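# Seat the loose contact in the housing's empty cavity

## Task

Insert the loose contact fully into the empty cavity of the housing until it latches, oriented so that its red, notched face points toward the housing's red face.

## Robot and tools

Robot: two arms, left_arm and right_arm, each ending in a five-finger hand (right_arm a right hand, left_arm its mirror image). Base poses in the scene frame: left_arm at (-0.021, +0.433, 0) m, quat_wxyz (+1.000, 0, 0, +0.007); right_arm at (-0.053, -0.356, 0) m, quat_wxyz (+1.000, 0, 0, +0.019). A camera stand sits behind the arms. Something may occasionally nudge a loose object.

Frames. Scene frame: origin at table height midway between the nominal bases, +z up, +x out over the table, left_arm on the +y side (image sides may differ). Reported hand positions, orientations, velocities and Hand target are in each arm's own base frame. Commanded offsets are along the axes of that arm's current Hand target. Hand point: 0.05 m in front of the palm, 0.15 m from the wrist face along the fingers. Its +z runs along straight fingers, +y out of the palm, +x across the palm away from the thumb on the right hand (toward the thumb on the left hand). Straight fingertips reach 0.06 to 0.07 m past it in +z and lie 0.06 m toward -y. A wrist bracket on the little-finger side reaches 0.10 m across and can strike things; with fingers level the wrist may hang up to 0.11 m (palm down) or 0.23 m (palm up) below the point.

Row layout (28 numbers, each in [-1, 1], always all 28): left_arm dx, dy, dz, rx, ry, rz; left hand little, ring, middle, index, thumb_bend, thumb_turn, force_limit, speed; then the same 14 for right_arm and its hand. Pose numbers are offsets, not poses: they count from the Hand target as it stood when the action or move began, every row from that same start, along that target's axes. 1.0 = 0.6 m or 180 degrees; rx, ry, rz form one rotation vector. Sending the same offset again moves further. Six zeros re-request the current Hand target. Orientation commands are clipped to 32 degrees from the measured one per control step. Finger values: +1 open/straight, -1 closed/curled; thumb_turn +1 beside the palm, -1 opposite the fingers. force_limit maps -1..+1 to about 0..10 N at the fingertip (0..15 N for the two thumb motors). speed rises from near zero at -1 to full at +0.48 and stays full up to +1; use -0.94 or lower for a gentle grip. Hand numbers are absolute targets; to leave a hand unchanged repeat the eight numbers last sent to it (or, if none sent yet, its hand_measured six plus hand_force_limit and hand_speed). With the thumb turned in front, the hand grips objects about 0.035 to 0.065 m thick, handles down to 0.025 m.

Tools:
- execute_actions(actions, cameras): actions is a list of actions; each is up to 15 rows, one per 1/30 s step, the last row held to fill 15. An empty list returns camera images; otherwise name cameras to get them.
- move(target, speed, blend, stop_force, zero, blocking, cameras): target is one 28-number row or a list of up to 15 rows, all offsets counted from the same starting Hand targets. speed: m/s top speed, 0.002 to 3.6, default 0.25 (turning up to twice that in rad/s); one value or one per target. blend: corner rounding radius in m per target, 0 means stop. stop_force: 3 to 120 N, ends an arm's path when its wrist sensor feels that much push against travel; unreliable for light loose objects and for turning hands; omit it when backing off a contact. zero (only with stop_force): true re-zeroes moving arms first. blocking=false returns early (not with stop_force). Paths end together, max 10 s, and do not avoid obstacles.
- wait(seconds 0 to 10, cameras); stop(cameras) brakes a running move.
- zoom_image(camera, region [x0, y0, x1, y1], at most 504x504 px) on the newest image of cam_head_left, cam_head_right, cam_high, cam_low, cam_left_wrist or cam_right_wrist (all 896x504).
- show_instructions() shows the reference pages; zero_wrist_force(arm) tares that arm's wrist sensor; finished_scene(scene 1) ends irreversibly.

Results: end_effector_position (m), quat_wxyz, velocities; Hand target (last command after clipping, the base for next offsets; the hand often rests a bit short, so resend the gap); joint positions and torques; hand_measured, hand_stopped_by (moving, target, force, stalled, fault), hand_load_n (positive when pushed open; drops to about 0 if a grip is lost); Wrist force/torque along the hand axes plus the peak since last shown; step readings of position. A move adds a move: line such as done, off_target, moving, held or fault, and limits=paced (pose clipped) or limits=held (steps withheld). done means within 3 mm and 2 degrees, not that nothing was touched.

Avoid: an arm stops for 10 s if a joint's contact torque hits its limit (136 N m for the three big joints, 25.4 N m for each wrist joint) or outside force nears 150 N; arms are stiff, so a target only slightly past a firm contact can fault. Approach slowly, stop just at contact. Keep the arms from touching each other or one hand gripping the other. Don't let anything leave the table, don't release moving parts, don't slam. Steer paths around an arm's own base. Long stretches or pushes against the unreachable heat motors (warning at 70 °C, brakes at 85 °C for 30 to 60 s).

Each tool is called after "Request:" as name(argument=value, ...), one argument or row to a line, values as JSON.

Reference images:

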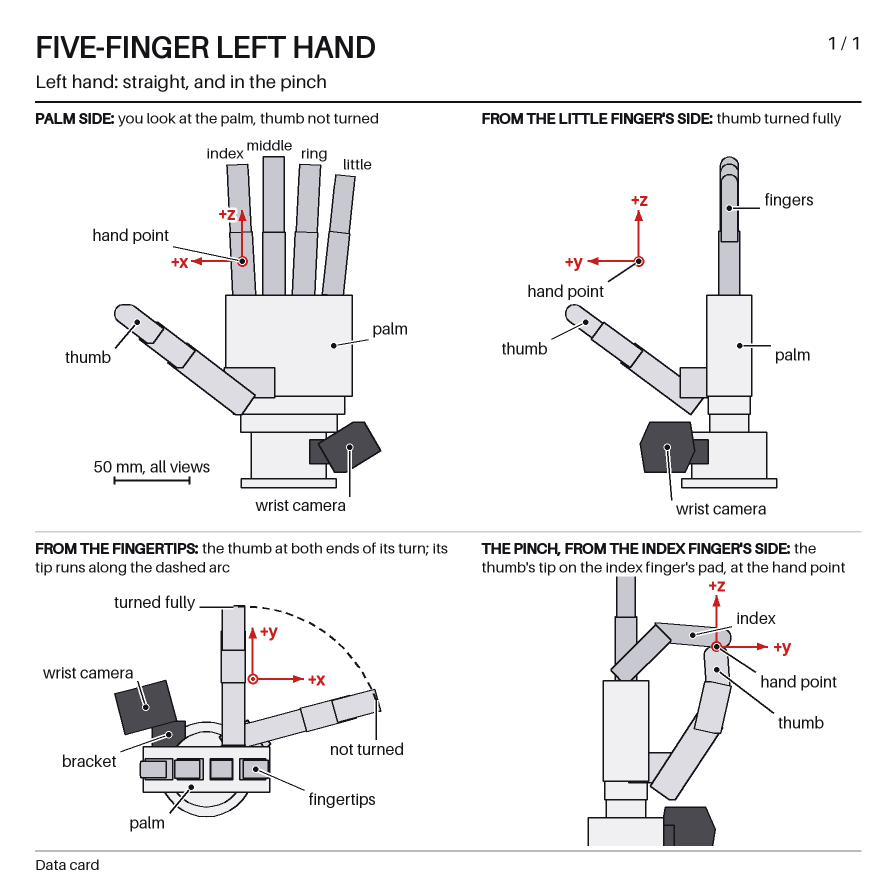

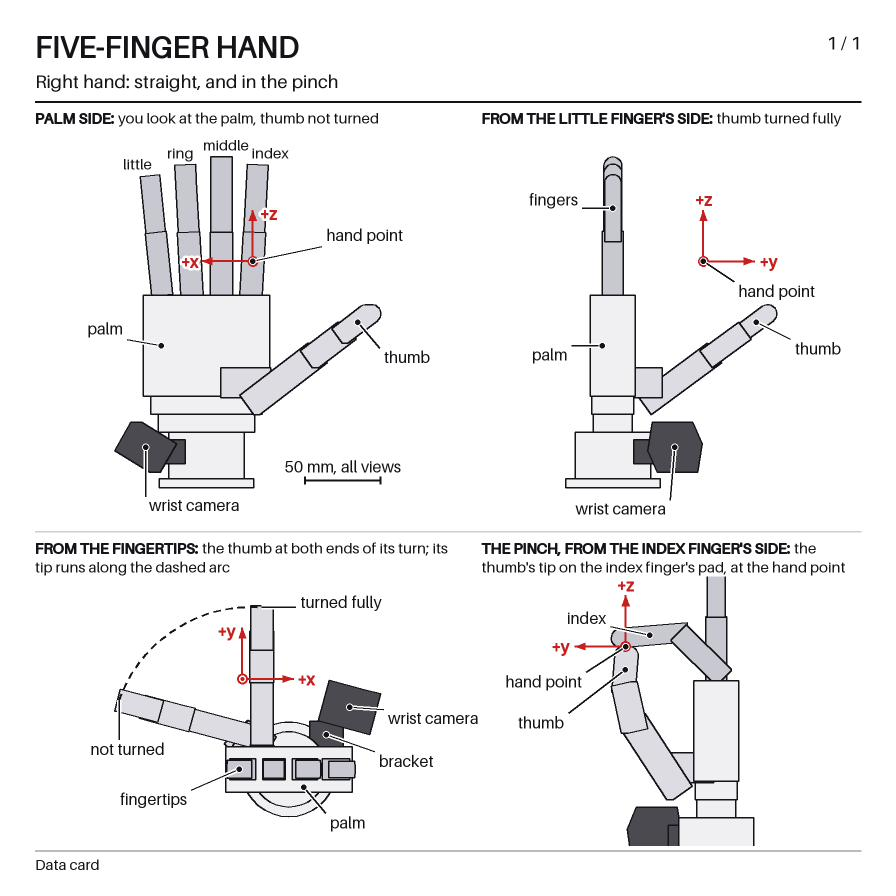

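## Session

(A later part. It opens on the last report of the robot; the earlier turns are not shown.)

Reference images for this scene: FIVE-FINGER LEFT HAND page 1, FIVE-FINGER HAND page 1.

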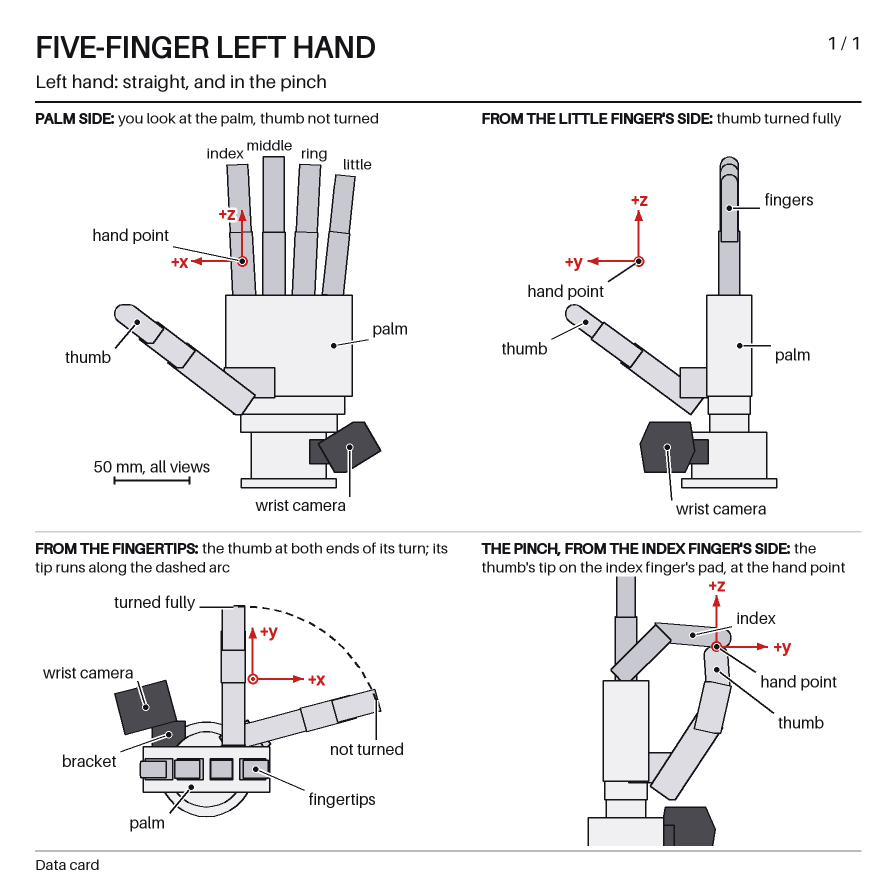

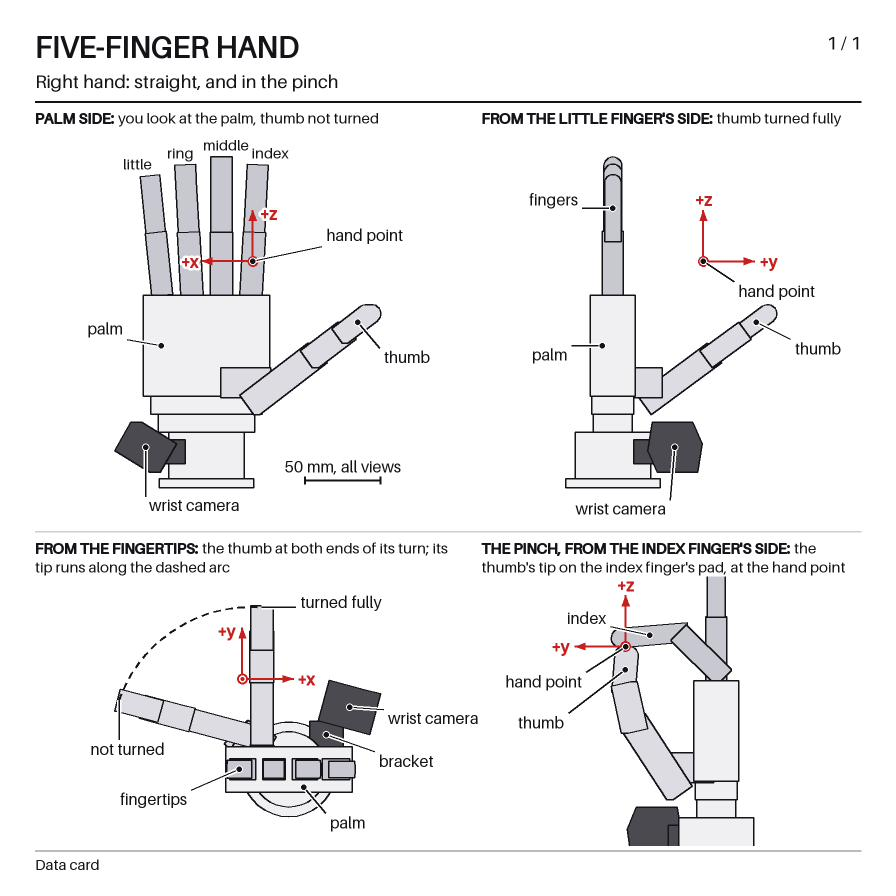

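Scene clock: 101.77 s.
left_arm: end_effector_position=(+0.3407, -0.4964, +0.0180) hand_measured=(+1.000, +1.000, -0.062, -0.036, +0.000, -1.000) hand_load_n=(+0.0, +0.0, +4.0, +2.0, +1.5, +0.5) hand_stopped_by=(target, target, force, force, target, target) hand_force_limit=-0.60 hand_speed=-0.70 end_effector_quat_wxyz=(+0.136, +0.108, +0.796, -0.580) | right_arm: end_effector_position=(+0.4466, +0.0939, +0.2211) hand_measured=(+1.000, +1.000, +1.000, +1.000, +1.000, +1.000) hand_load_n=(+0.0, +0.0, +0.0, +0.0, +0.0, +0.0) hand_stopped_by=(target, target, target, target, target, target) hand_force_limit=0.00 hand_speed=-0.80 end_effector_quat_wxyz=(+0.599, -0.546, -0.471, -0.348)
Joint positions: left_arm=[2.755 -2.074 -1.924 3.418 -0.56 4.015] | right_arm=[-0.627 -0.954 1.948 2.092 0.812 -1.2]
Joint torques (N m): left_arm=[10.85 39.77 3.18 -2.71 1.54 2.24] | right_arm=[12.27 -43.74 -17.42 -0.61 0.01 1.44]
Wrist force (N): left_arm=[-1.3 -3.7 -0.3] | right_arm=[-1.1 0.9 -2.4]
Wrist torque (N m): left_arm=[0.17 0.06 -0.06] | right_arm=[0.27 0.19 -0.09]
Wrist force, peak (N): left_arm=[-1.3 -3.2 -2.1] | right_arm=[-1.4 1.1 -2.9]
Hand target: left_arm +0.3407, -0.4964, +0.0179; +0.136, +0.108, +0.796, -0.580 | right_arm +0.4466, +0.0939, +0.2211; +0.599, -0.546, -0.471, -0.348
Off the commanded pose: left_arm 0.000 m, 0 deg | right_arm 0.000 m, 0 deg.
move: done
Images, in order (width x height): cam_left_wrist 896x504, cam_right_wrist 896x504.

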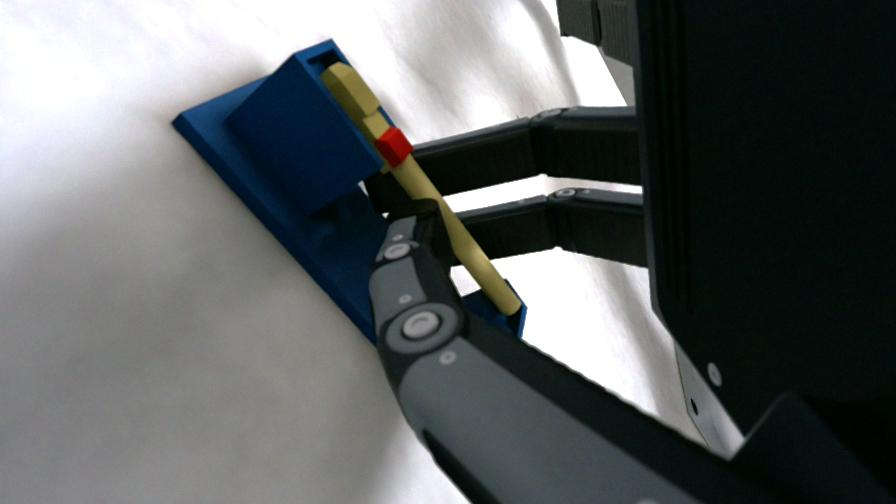

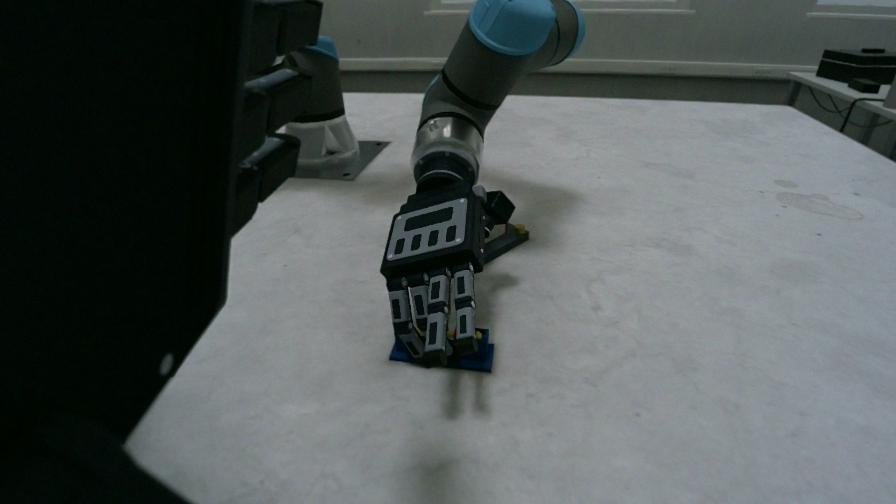

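Request:
move(
  target=[0,0,0,0,0,0,1,1,0.1,0.1,0.0,-1,-0.7,-0.5,0,0,0,0,0,0,1,1,1,1,1,1,0,-0.8],
)

Request:
move(
  target=[-0.0029,-0.0075,-0.0024,0,0,0,1,1,0.1,0.1,0.0,-1,-0.7,-0.5,0,0,0,0,0,0,1,1,1,1,1,1,0,-0.8],
  speed=0.01,
)

Request:
move(
  target=[0,0,0,0,0,0,1,1,-0.4,-0.4,0.0,-1,-0.6,-0.7,0,0,0,0,0,0,1,1,1,1,1,1,0,-0.8],
  cameras=["cam_left_wrist", "cam_right_wrist"],
)

Request:
zoom_image(
  camera="cam_left_wrist",
  region=[300, 60, 560, 380],
)

Request:
zoom_image(
  camera="cam_right_wrist",
  region=[380, 240, 520, 380],
)

Scene clock: 105.10 s.
left_arm: end_effector_position=(+0.3407, -0.4964, +0.0179) hand_measured=(+1.000, +1.000, +0.100, +0.100, +0.000, -1.000) hand_load_n=(+0.0, -0.5, +0.0, +0.0, +1.0, +0.5) hand_stopped_by=(target, target, target, target, target, target) hand_force_limit=-0.70 hand_speed=-0.50 end_effector_quat_wxyz=(+0.136, +0.108, +0.796, -0.579) | right_arm: end_effector_position=(+0.4466, +0.0939, +0.2211) hand_measured=(+1.000, +1.000, +1.000, +1.000, +1.000, +1.000) hand_load_n=(+0.0, +0.0, +0.0, +0.0, +0.0, +0.0) hand_stopped_by=(target, target, target, target, target, target) hand_force_limit=0.00 hand_speed=-0.80 end_effector_quat_wxyz=(+0.599, -0.546, -0.471, -0.348)
Joint positions: left_arm=[2.755 -2.074 -1.924 3.418 -0.56 4.015] | right_arm=[-0.627 -0.954 1.948 2.092 0.812 -1.2]
Joint torques (N m): left_arm=[10.21 32.18 8.01 -1.92 0.68 2.08] | right_arm=[12.37 -44.09 -16.61 -0.4 0.03 1.46]
Wrist force (N): left_arm=[0.1 0.4 -2.9] | right_arm=[-1.4 1.1 -2.7]
Wrist torque (N m): left_arm=[0.04 0.00 -0.07] | right_arm=[0.32 0.21 -0.09]
Wrist force, peak (N): left_arm=[-1.4 -3.7 -0.6] | right_arm=[-1.5 1.4 -2.8]
Hand target: left_arm +0.3407, -0.4964, +0.0179; +0.136, +0.108, +0.796, -0.580 | right_arm +0.4466, +0.0939, +0.2211; +0.599, -0.546, -0.471, -0.348
Off the commanded pose: left_arm 0.000 m, 0 deg | right_arm 0.000 m, 0 deg.
move: done

Scene clock: 105.83 s.
left_arm: end_effector_position=(+0.3408, -0.4965, +0.0231) hand_measured=(+1.000, +1.000, +0.100, +0.100, +0.000, -1.000) hand_load_n=(+0.0, +0.0, +0.0, +0.0, +0.0, +0.0) hand_stopped_by=(target, target, target, target, target, target) hand_force_limit=-0.70 hand_speed=-0.50 end_effector_quat_wxyz=(+0.136, +0.108, +0.796, -0.580) | right_arm: end_effector_position=(+0.4466, +0.0939, +0.2211) hand_measured=(+1.000, +1.000, +1.000, +1.000, +1.000, +1.000) hand_load_n=(+0.0, +0.0, +0.0, +0.0, +0.0, +0.0) hand_stopped_by=(target, target, target, target, target, target) hand_force_limit=0.00 hand_speed=-0.80 end_effector_quat_wxyz=(+0.599, -0.546, -0.471, -0.348)
Joint positions: left_arm=[2.755 -2.064 -1.922 3.406 -0.56 4.015] | right_arm=[-0.627 -0.954 1.948 2.092 0.812 -1.2]
Joint torques (N m): left_arm=[3.13 33.68 19.91 -1.46 3.11 -0.74] | right_arm=[12.28 -43.62 -17.03 -0.28 0.15 1.5]
Wrist force (N): left_arm=[-0.3 0.3 0.4] | right_arm=[-1.1 1.3 -2.6]
Wrist torque (N m): left_arm=[0.08 0.09 -0.08] | right_arm=[0.33 0.16 -0.06]
Wrist force, peak (N): left_arm=[0.4 0.8 -4.2] | right_arm=[-1.2 1.1 -2.7]
Hand target: left_arm +0.3407, -0.4965, +0.0230; +0.136, +0.108, +0.796, -0.580 | right_arm +0.4466, +0.0939, +0.2211; +0.599, -0.546, -0.471, -0.348
Off the commanded pose: left_arm 0.000 m, 0 deg | right_arm 0.000 m, 0 deg.
move: done

Scene clock: 106.40 s.
left_arm: end_effector_position=(+0.3408, -0.4965, +0.0230) hand_measured=(+1.000, +1.000, -0.062, -0.146, +0.000, -1.000) hand_load_n=(+0.0, +0.0, +4.0, +3.0, +1.0, -0.5) hand_stopped_by=(target, target, force, force, target, target) hand_force_limit=-0.60 hand_speed=-0.70 end_effector_quat_wxyz=(+0.136, +0.108, +0.796, -0.580) | right_arm: end_effector_position=(+0.4466, +0.0939, +0.2211) hand_measured=(+1.000, +1.000, +1.000, +1.000, +1.000, +1.000) hand_load_n=(+0.0, +0.0, +0.0, +0.0, +0.0, +0.0) hand_stopped_by=(target, target, target, target, target, target) hand_force_limit=0.00 hand_speed=-0.80 end_effector_quat_wxyz=(+0.599, -0.546, -0.471, -0.348)
Joint positions: left_arm=[2.755 -2.064 -1.922 3.406 -0.56 4.015] | right_arm=[-0.627 -0.954 1.948 2.092 0.812 -1.2]
Joint torques (N m): left_arm=[-4.64 27.23 10.51 1.55 1.83 -1.55] | right_arm=[13.04 -43.46 -17.47 -0.35 0.17 1.48]
Wrist force (N): left_arm=[0.0 -0.8 2.0] | right_arm=[-1.3 1.1 -2.6]
Wrist torque (N m): left_arm=[0.14 0.08 -0.03] | right_arm=[0.31 0.21 -0.09]
Wrist force, peak (N): left_arm=[0.1 -1.2 3.8] | right_arm=[-1.3 1.1 -2.6]
Hand target: left_arm +0.3407, -0.4965, +0.0230; +0.136, +0.108, +0.796, -0.580 | right_arm +0.4466, +0.0939, +0.2211; +0.599, -0.546, -0.471, -0.348
Off the commanded pose: left_arm 0.000 m, 0 deg | right_arm 0.000 m, 0 deg.
move: done
Images, in order (width x height): cam_left_wrist 896x504, cam_right_wrist 896x504.

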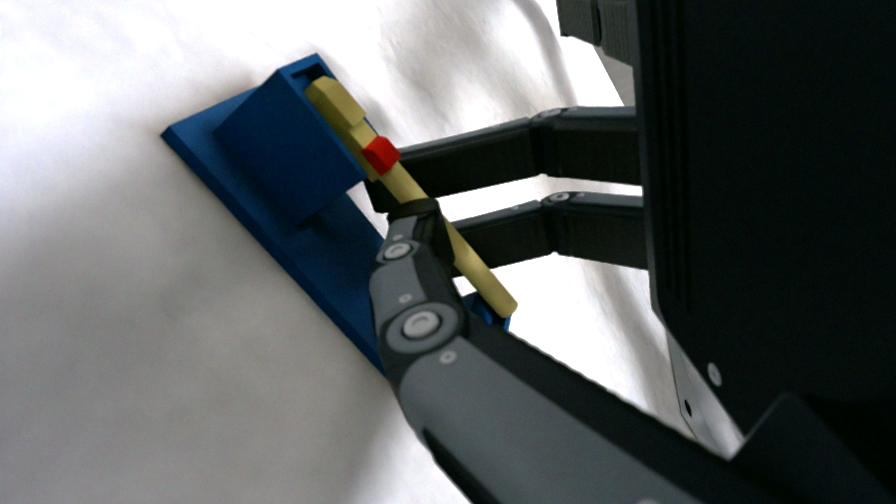

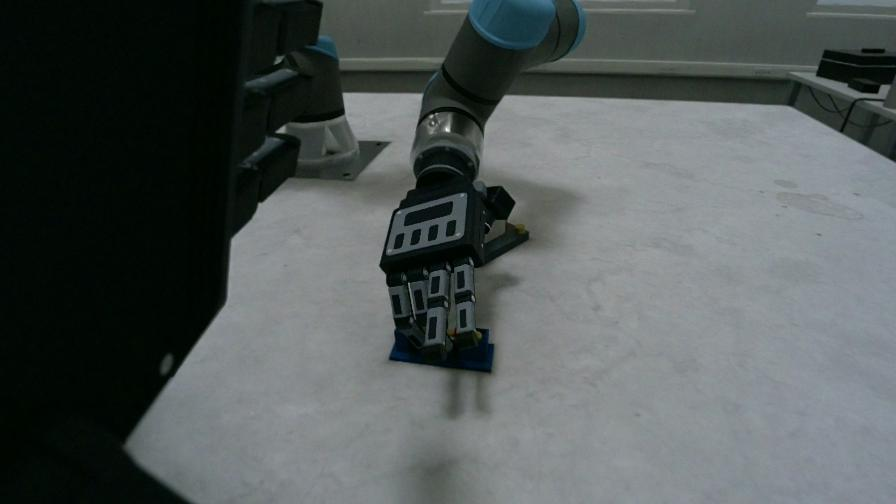

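Scaled by 1.575.

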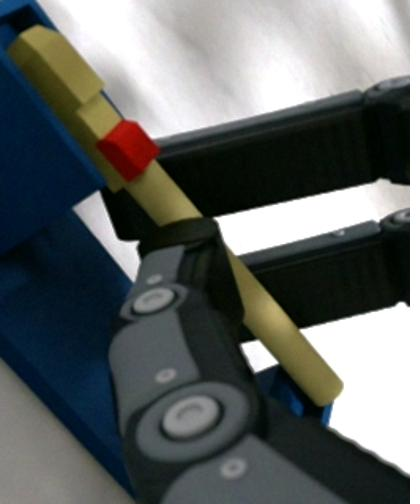

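Scaled by 3.600.

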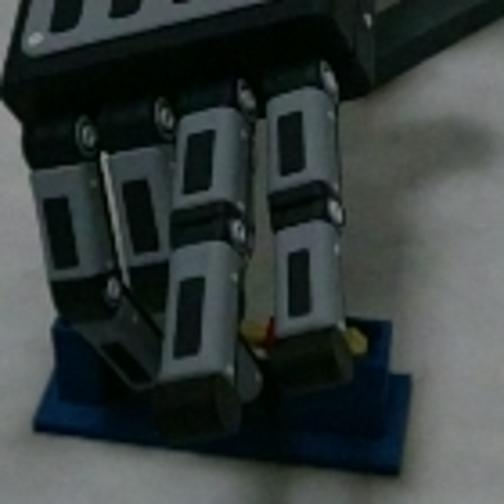

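Request:
move(
  target=[0,0,0,0,0,0,1,1,-0.6,-0.6,0.0,-1,0.0,-0.7,0,0,0,0,0,0,1,1,1,1,1,1,0,-0.8],
  cameras=["cam_left_wrist"],
)

Request:
zoom_image(
  camera="cam_left_wrist",
  region=[300, 60, 560, 380],
)

Scene clock: 108.10 s.
left_arm: end_effector_position=(+0.3407, -0.4965, +0.0230) hand_measured=(+1.000, +1.000, -0.086, -0.168, +0.000, -1.000) hand_load_n=(+0.0, +0.0, +6.5, +11.0, +2.5, -2.0) hand_stopped_by=(target, target, force, force, target, target) hand_force_limit=0.00 hand_speed=-0.70 end_effector_quat_wxyz=(+0.136, +0.108, +0.796, -0.580) | right_arm: end_effector_position=(+0.4466, +0.0939, +0.2211) hand_measured=(+1.000, +1.000, +1.000, +1.000, +1.000, +1.000) hand_load_n=(+0.0, +0.5, +0.0, +0.0, +0.5, +0.0) hand_stopped_by=(target, target, target, target, target, target) hand_force_limit=0.00 hand_speed=-0.80 end_effector_quat_wxyz=(+0.599, -0.546, -0.471, -0.348)
Joint positions: left_arm=[2.755 -2.064 -1.922 3.406 -0.56 4.015] | right_arm=[-0.627 -0.954 1.948 2.092 0.812 -1.2]
Joint torques (N m): left_arm=[-1.07 28.9 8.63 0.41 -3.19 -1.56] | right_arm=[12.48 -44.4 -18.08 -0.48 0.08 1.6]
Wrist force (N): left_arm=[6.3 -4.0 1.7] | right_arm=[-1.2 1.0 -2.2]
Wrist torque (N m): left_arm=[0.15 0.12 -0.01] | right_arm=[0.28 0.19 -0.08]
Wrist force, peak (N): left_arm=[6.7 -4.0 2.6] | right_arm=[-1.5 0.8 -2.9]
Hand target: left_arm +0.3407, -0.4965, +0.0230; +0.136, +0.108, +0.796, -0.580 | right_arm +0.4466, +0.0939, +0.2211; +0.599, -0.546, -0.471, -0.348
Off the commanded pose: left_arm 0.000 m, 0 deg | right_arm 0.000 m, 0 deg.
move: done
Images, in order (width x height): cam_left_wrist 896x504.

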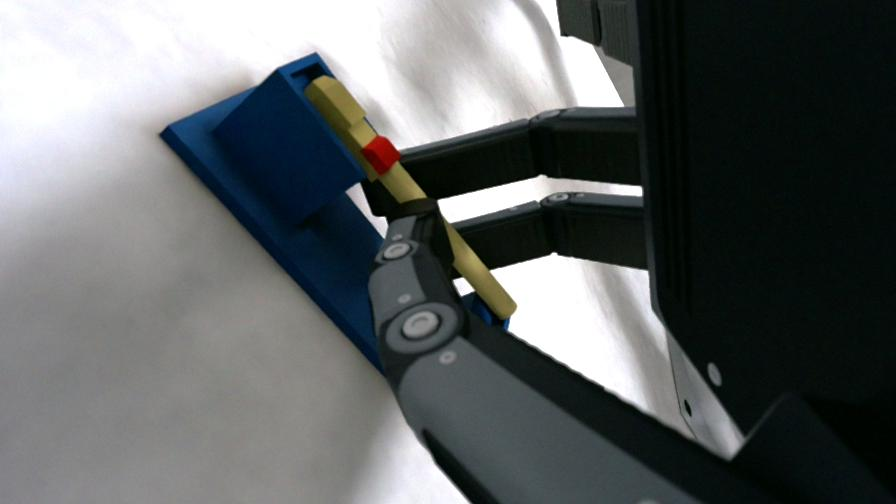

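Scaled by 1.575.

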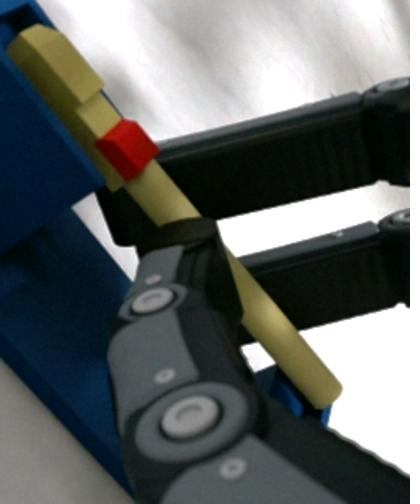

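Request:
move(
  target=[-0.0029,-0.0075,-0.0024,0,0,0,1,1,-0.6,-0.6,0.0,-1,0.0,-0.7,0,0,0,0,0,0,1,1,1,1,1,1,0,-0.8],
  speed=0.01,
  cameras=["cam_left_wrist", "cam_right_wrist"],
)

Request:
zoom_image(
  camera="cam_left_wrist",
  region=[300, 60, 560, 380],
)

Request:
zoom_image(
  camera="cam_right_wrist",
  region=[380, 240, 520, 380],
)

Scene clock: 109.50 s.
left_arm: end_effector_position=(+0.3407, -0.4965, +0.0281) hand_measured=(+1.000, +1.000, -0.086, -0.168, +0.002, -1.000) hand_load_n=(+0.0, +0.0, +3.0, +8.0, +5.0, -0.5) hand_stopped_by=(target, target, force, force, target, target) hand_force_limit=0.00 hand_speed=-0.70 end_effector_quat_wxyz=(+0.136, +0.108, +0.796, -0.580) | right_arm: end_effector_position=(+0.4466, +0.0939, +0.2211) hand_measured=(+1.000, +1.000, +1.000, +1.000, +1.000, +1.000) hand_load_n=(+0.0, +0.0, +0.0, +0.5, +0.5, +0.0) hand_stopped_by=(target, target, target, target, target, target) hand_force_limit=0.00 hand_speed=-0.80 end_effector_quat_wxyz=(+0.599, -0.546, -0.471, -0.348)
Joint positions: left_arm=[2.755 -2.055 -1.919 3.393 -0.56 4.015] | right_arm=[-0.627 -0.954 1.948 2.092 0.812 -1.2]
Joint torques (N m): left_arm=[12.21 38.06 26.65 1.34 -1.78 -0.85] | right_arm=[12.67 -44.45 -17.54 -0.61 0.02 1.78]
Wrist force (N): left_arm=[11.0 1.0 1.7] | right_arm=[-1.4 1.0 -2.3]
Wrist torque (N m): left_arm=[0.07 0.16 -0.15] | right_arm=[0.27 0.21 -0.10]
Wrist force, peak (N): left_arm=[11.1 1.3 1.6] | right_arm=[-1.3 1.2 -2.7]
Hand target: left_arm +0.3407, -0.4965, +0.0280; +0.136, +0.108, +0.796, -0.580 | right_arm +0.4466, +0.0939, +0.2211; +0.599, -0.546, -0.471, -0.348
Off the commanded pose: left_arm 0.000 m, 0 deg | right_arm 0.000 m, 0 deg.
move: done
Images, in order (width x height): cam_left_wrist 896x504, cam_right_wrist 896x504.

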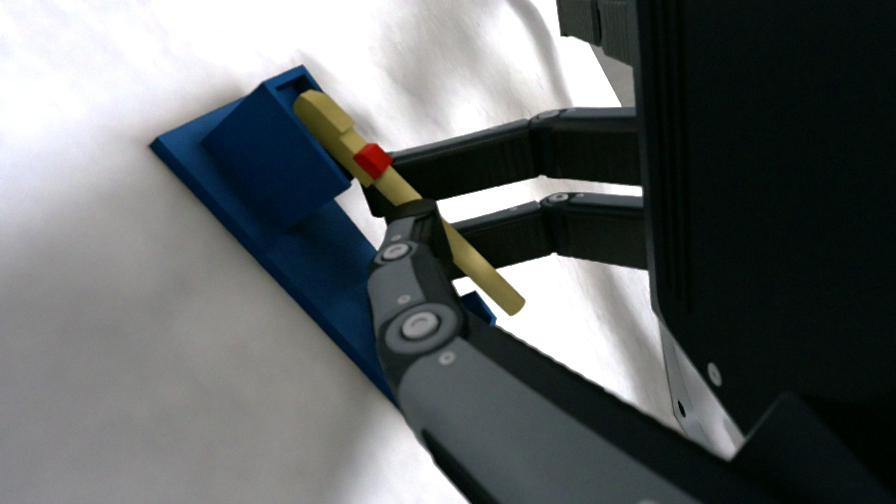

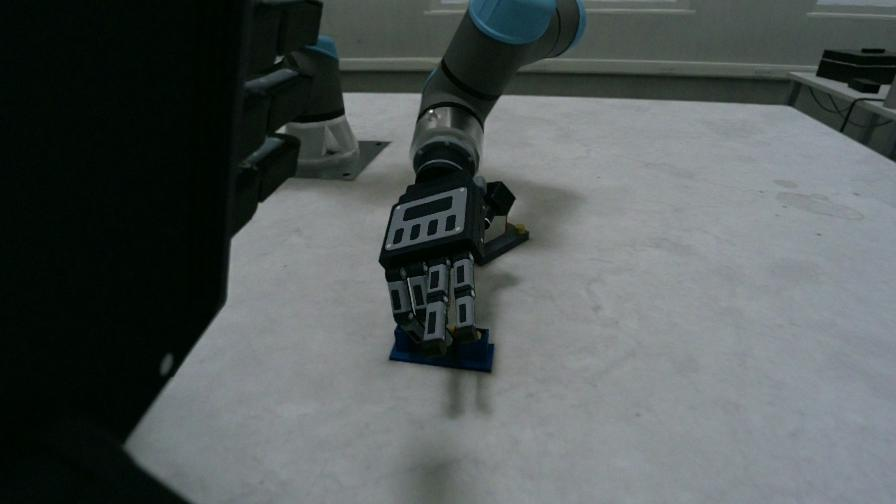

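Scaled by 1.575.

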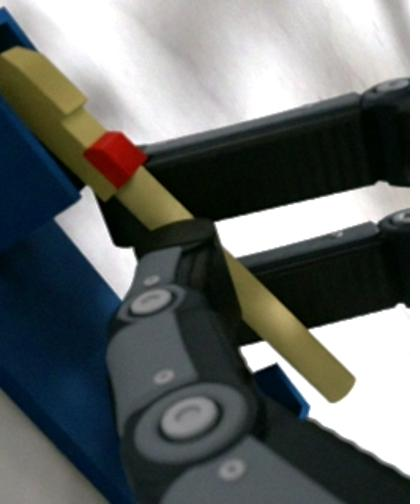

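Scaled by 3.600.

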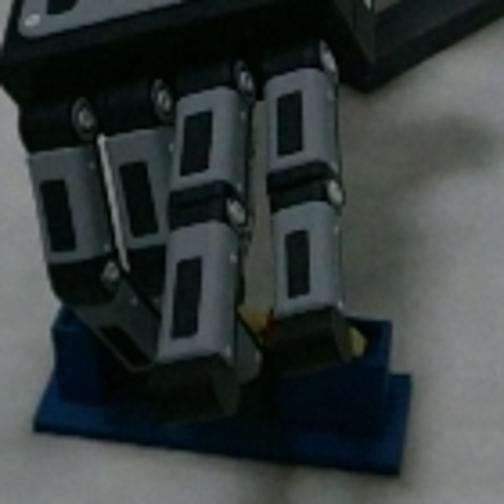

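Request:
move(
  target=[0.0031,-0.0011,-0.0004,0,0,0,1,1,-0.6,-0.6,0.0,-1,0.0,-0.7,0,0,0,0,0,0,1,1,1,1,1,1,0,-0.8],
  speed=0.01,
)

Scene clock: 110.90 s.
left_arm: end_effector_position=(+0.3387, -0.4964, +0.0280) hand_measured=(+1.000, +1.000, -0.086, -0.168, +0.002, -1.000) hand_load_n=(+0.0, +0.0, +1.0, +8.0, +4.0, -1.0) hand_stopped_by=(target, target, force, force, target, target) hand_force_limit=0.00 hand_speed=-0.70 end_effector_quat_wxyz=(+0.136, +0.108, +0.796, -0.580) | right_arm: end_effector_position=(+0.4466, +0.0939, +0.2211) hand_measured=(+1.000, +1.000, +1.000, +1.000, +1.000, +1.000) hand_load_n=(+0.0, +0.0, +0.0, +0.0, +0.0, +0.0) hand_stopped_by=(target, target, target, target, target, target) hand_force_limit=0.00 hand_speed=-0.80 end_effector_quat_wxyz=(+0.599, -0.546, -0.471, -0.348)
Joint positions: left_arm=[2.753 -2.052 -1.924 3.397 -0.561 4.013] | right_arm=[-0.627 -0.954 1.948 2.092 0.812 -1.2]
Joint torques (N m): left_arm=[-11.57 39.92 7.41 1.16 -1.25 -1.91] | right_arm=[12.83 -43.95 -18.28 -0.4 0.15 1.75]
Wrist force (N): left_arm=[-0.4 0.3 -0.4] | right_arm=[-1.3 1.1 -2.2]
Wrist torque (N m): left_arm=[0.04 0.02 0.09] | right_arm=[0.29 0.19 -0.09]
Wrist force, peak (N): left_arm=[11.1 1.1 1.8] | right_arm=[-1.2 0.9 -3.0]
Hand target: left_arm +0.3388, -0.4964, +0.0280; +0.136, +0.108, +0.796, -0.580 | right_arm +0.4466, +0.0939, +0.2211; +0.599, -0.546, -0.471, -0.348
Off the commanded pose: left_arm 0.000 m, 0 deg | right_arm 0.000 m, 0 deg.
move: done

Request:
move(
  target=[-0.0057,-0.0149,-0.0048,0,0,0,1,1,-0.6,-0.6,0.0,-1,0.0,-0.7,0,0,0,0,0,0,1,1,1,1,1,1,0,-0.8],
  speed=0.01,
  stop_force=4,
  cameras=["cam_left_wrist", "cam_right_wrist"],
)

Request:
zoom_image(
  camera="cam_left_wrist",
  region=[300, 60, 560, 380],
)

Request:
zoom_image(
  camera="cam_right_wrist",
  region=[380, 240, 520, 380],
)

Scene clock: 113.43 s.
left_arm: end_effector_position=(+0.3388, -0.4965, +0.0381) hand_measured=(+1.000, +1.000, -0.086, -0.168, +0.002, -1.000) hand_load_n=(+0.0, +0.0, +2.5, +7.5, +3.5, -1.5) hand_stopped_by=(target, target, force, force, target, target) hand_force_limit=0.00 hand_speed=-0.70 end_effector_quat_wxyz=(+0.136, +0.108, +0.796, -0.580) | right_arm: end_effector_position=(+0.4466, +0.0939, +0.2211) hand_measured=(+1.000, +1.000, +1.000, +1.000, +1.000, +1.000) hand_load_n=(+0.0, +0.0, +0.0, +0.0, +0.0, +0.0) hand_stopped_by=(target, target, target, target, target, target) hand_force_limit=0.00 hand_speed=-0.80 end_effector_quat_wxyz=(+0.599, -0.546, -0.471, -0.348)
Joint positions: left_arm=[2.753 -2.034 -1.918 3.373 -0.561 4.013] | right_arm=[-0.627 -0.954 1.948 2.092 0.812 -1.2]
Joint torques (N m): left_arm=[-11.57 27.16 7.72 1.58 0.74 -0.56] | right_arm=[12.14 -43.46 -17.37 -0.62 0.46 1.53]
Wrist force (N): left_arm=[-0.3 0.3 0.1] | right_arm=[-1.2 1.1 -2.6]
Wrist torque (N m): left_arm=[0.08 0.09 0.07] | right_arm=[0.32 0.19 -0.08]
Wrist force, peak (N): left_arm=[-0.6 0.7 -0.5] | right_arm=[-1.4 1.1 -3.0]
Hand target: left_arm +0.3388, -0.4965, +0.0380; +0.136, +0.108, +0.796, -0.580 | right_arm +0.4466, +0.0939, +0.2211; +0.599, -0.546, -0.471, -0.348
Off the commanded pose: left_arm 0.000 m, 0 deg | right_arm 0.000 m, 0 deg.
move: done
Images, in order (width x height): cam_left_wrist 896x504, cam_right_wrist 896x504.

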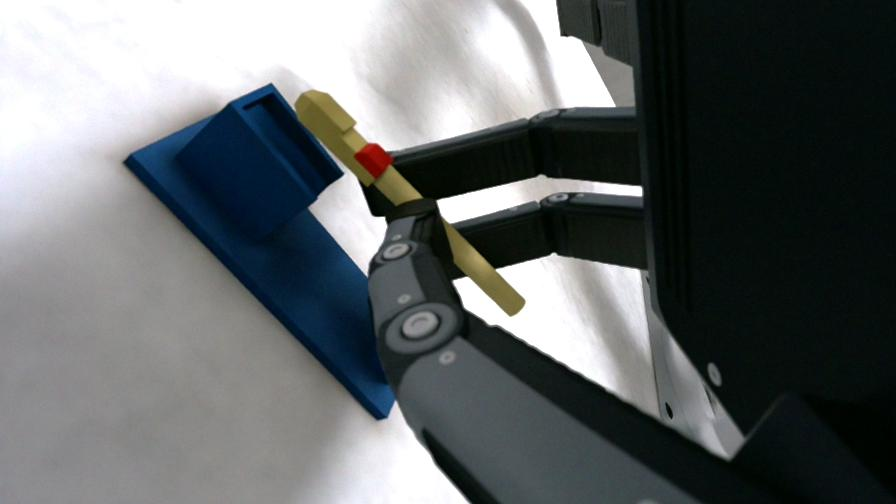

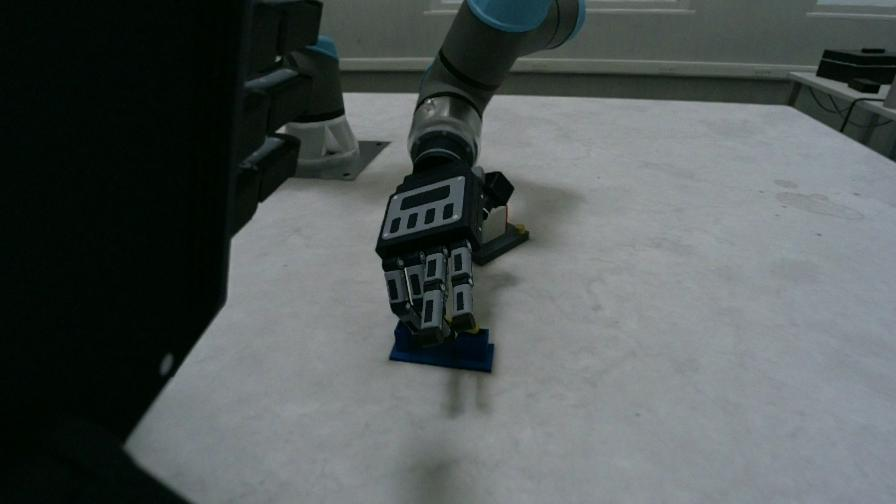

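Scaled by 1.575.

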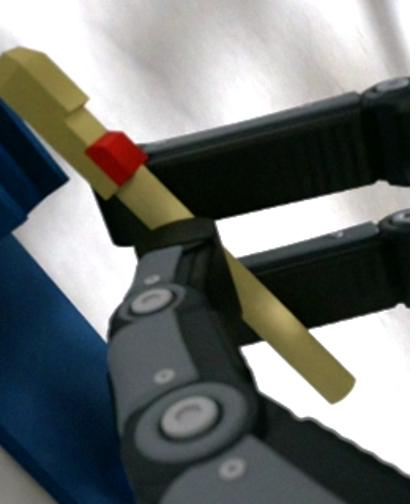

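Scaled by 3.600.

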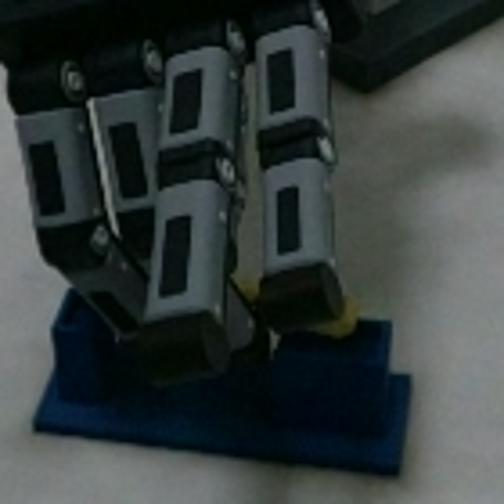

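Request:
move(
  target=[
    [-0.0684,-0.1788,-0.0581,0,0,0,1,1,-0.6,-0.6,0.0,-1,0.0,-0.7,0,0,0,0,0,0,1,1,1,1,1,1,0,-0.8],
    [-0.1393,-0.1282,-0.3712,0.1167,-0.1356,-0.5033,1,1,-0.6,-0.6,0.0,-1,0.0,-0.7,0,0,0,0,0,0,1,1,1,1,1,1,0,-0.8],
  ],
  speed=0.2,
  blend=[0.03, 0],
  cameras=["all"],
)

Request:
zoom_image(
  camera="cam_left_wrist",
  region=[200, 20, 640, 420],
)

Request:
zoom_image(
  camera="cam_right_wrist",
  region=[380, 80, 580, 280],
)

Scene clock: 127.13 s.
left_arm: end_effector_position=(+0.3714, -0.3090, +0.2002) hand_measured=(+1.000, +1.000, -0.086, -0.168, +0.002, -1.000) hand_load_n=(+0.0, +0.0, +2.0, +7.5, +4.0, -1.5) hand_stopped_by=(target, target, force, force, target, target) hand_force_limit=0.00 hand_speed=-0.70 end_effector_quat_wxyz=(+0.182, +0.573, -0.488, +0.633) | right_arm: end_effector_position=(+0.4466, +0.0939, +0.2211) hand_measured=(+1.000, +1.000, +1.000, +1.000, +1.000, +1.000) hand_load_n=(+0.0, +0.0, -0.5, +0.0, +0.0, +0.0) hand_stopped_by=(target, target, target, target, target, target) hand_force_limit=0.00 hand_speed=-0.80 end_effector_quat_wxyz=(+0.599, -0.546, -0.471, -0.348)
Joint positions: left_arm=[3.387 -1.603 -2.279 3.499 -0.364 2.356] | right_arm=[-0.627 -0.954 1.948 2.092 0.812 -1.2]
Joint torques (N m): left_arm=[-9.36 8.16 24.31 1.66 1.97 0.79] | right_arm=[13.21 -44.53 -18.21 -0.38 0.5 1.58]
Wrist force (N): left_arm=[-0.9 1.6 0.7] | right_arm=[-1.3 1.0 -2.5]
Wrist torque (N m): left_arm=[0.18 0.34 -0.27] | right_arm=[0.29 0.20 -0.09]
Wrist force, peak (N): left_arm=[0.4 2.0 1.0] | right_arm=[-1.1 1.1 -3.1]
Hand target: left_arm +0.3714, -0.3090, +0.2002; +0.182, +0.573, -0.488, +0.633 | right_arm +0.4466, +0.0939, +0.2211; +0.599, -0.546, -0.471, -0.348
Off the commanded pose: left_arm 0.000 m, 0 deg | right_arm 0.000 m, 0 deg.
move: done

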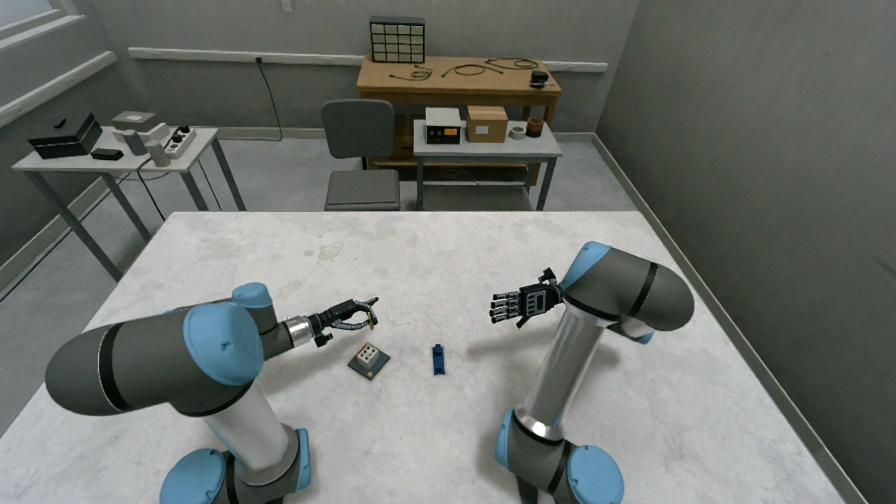

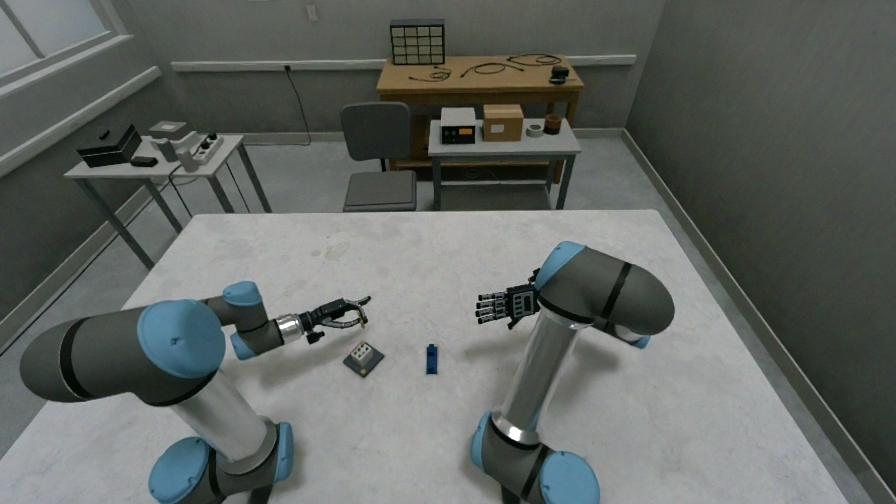

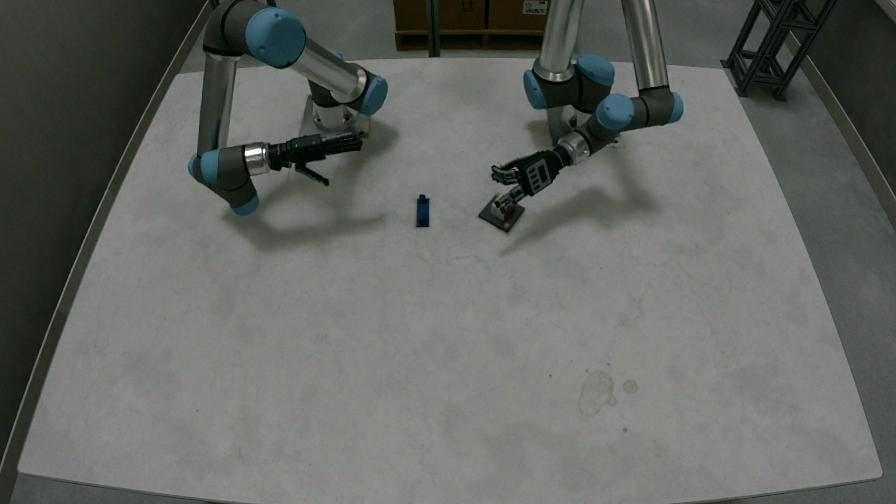

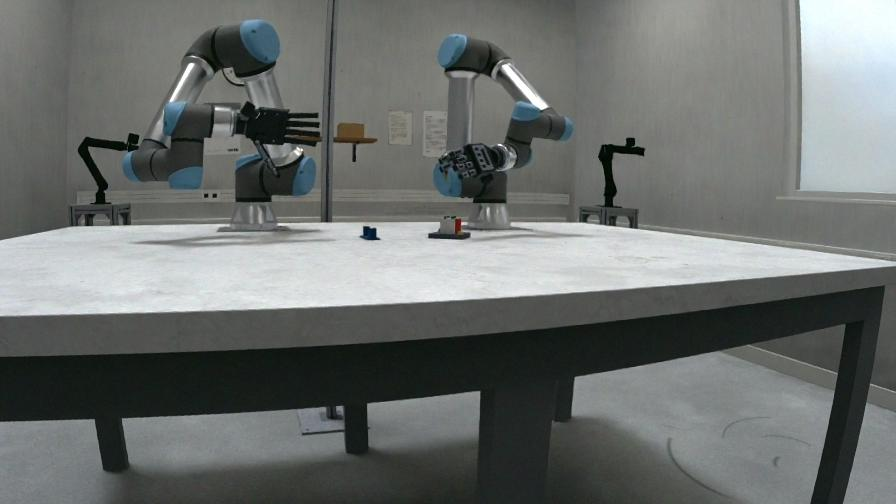

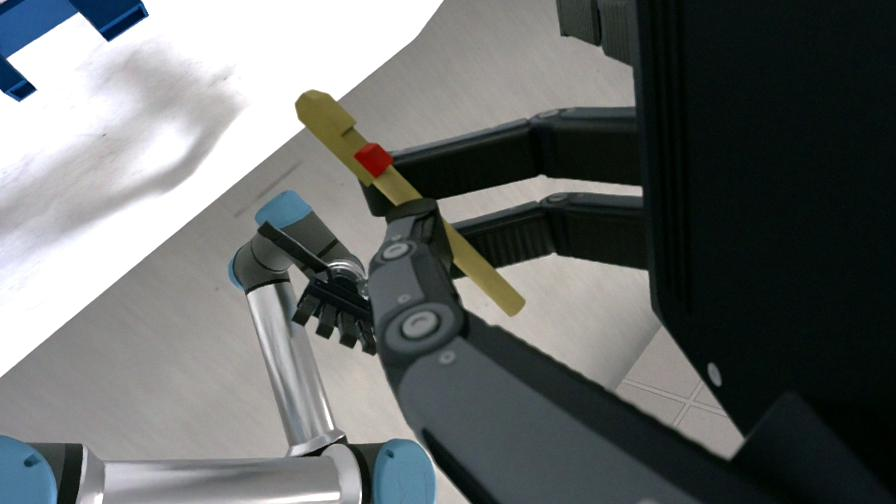

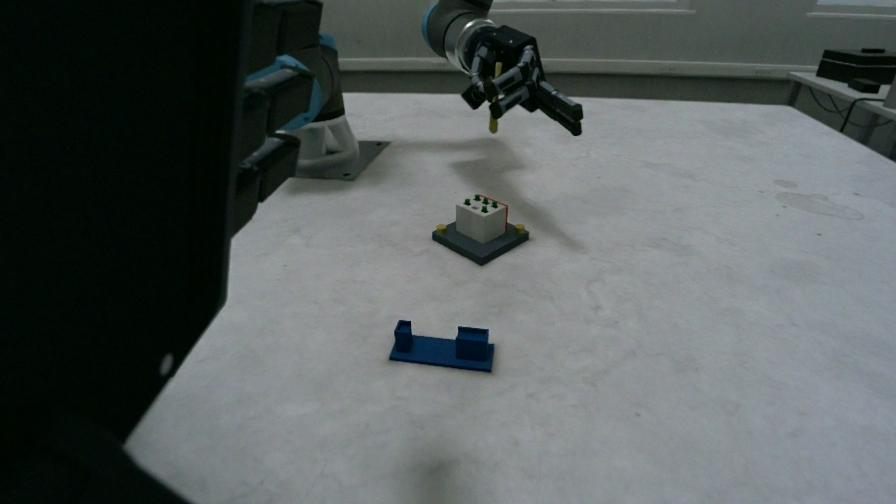

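Scaled by 1.145.

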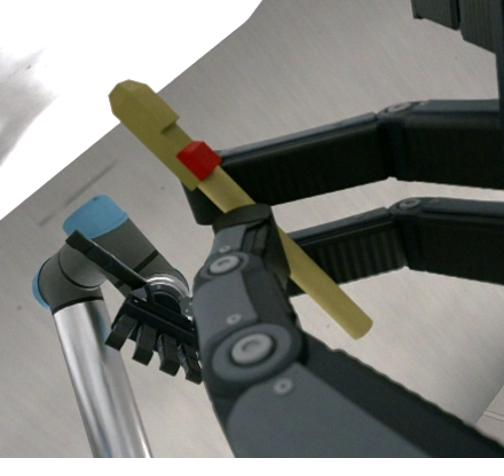

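Scaled by 2.520.

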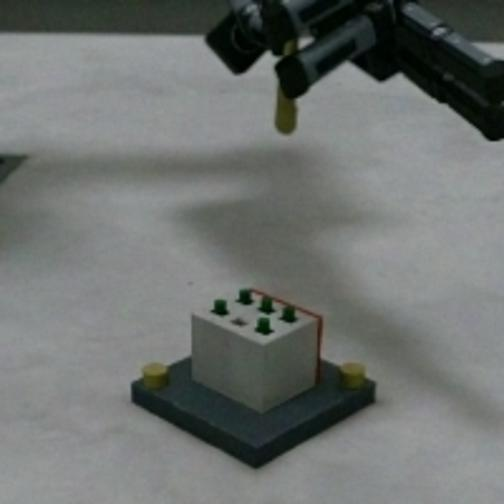

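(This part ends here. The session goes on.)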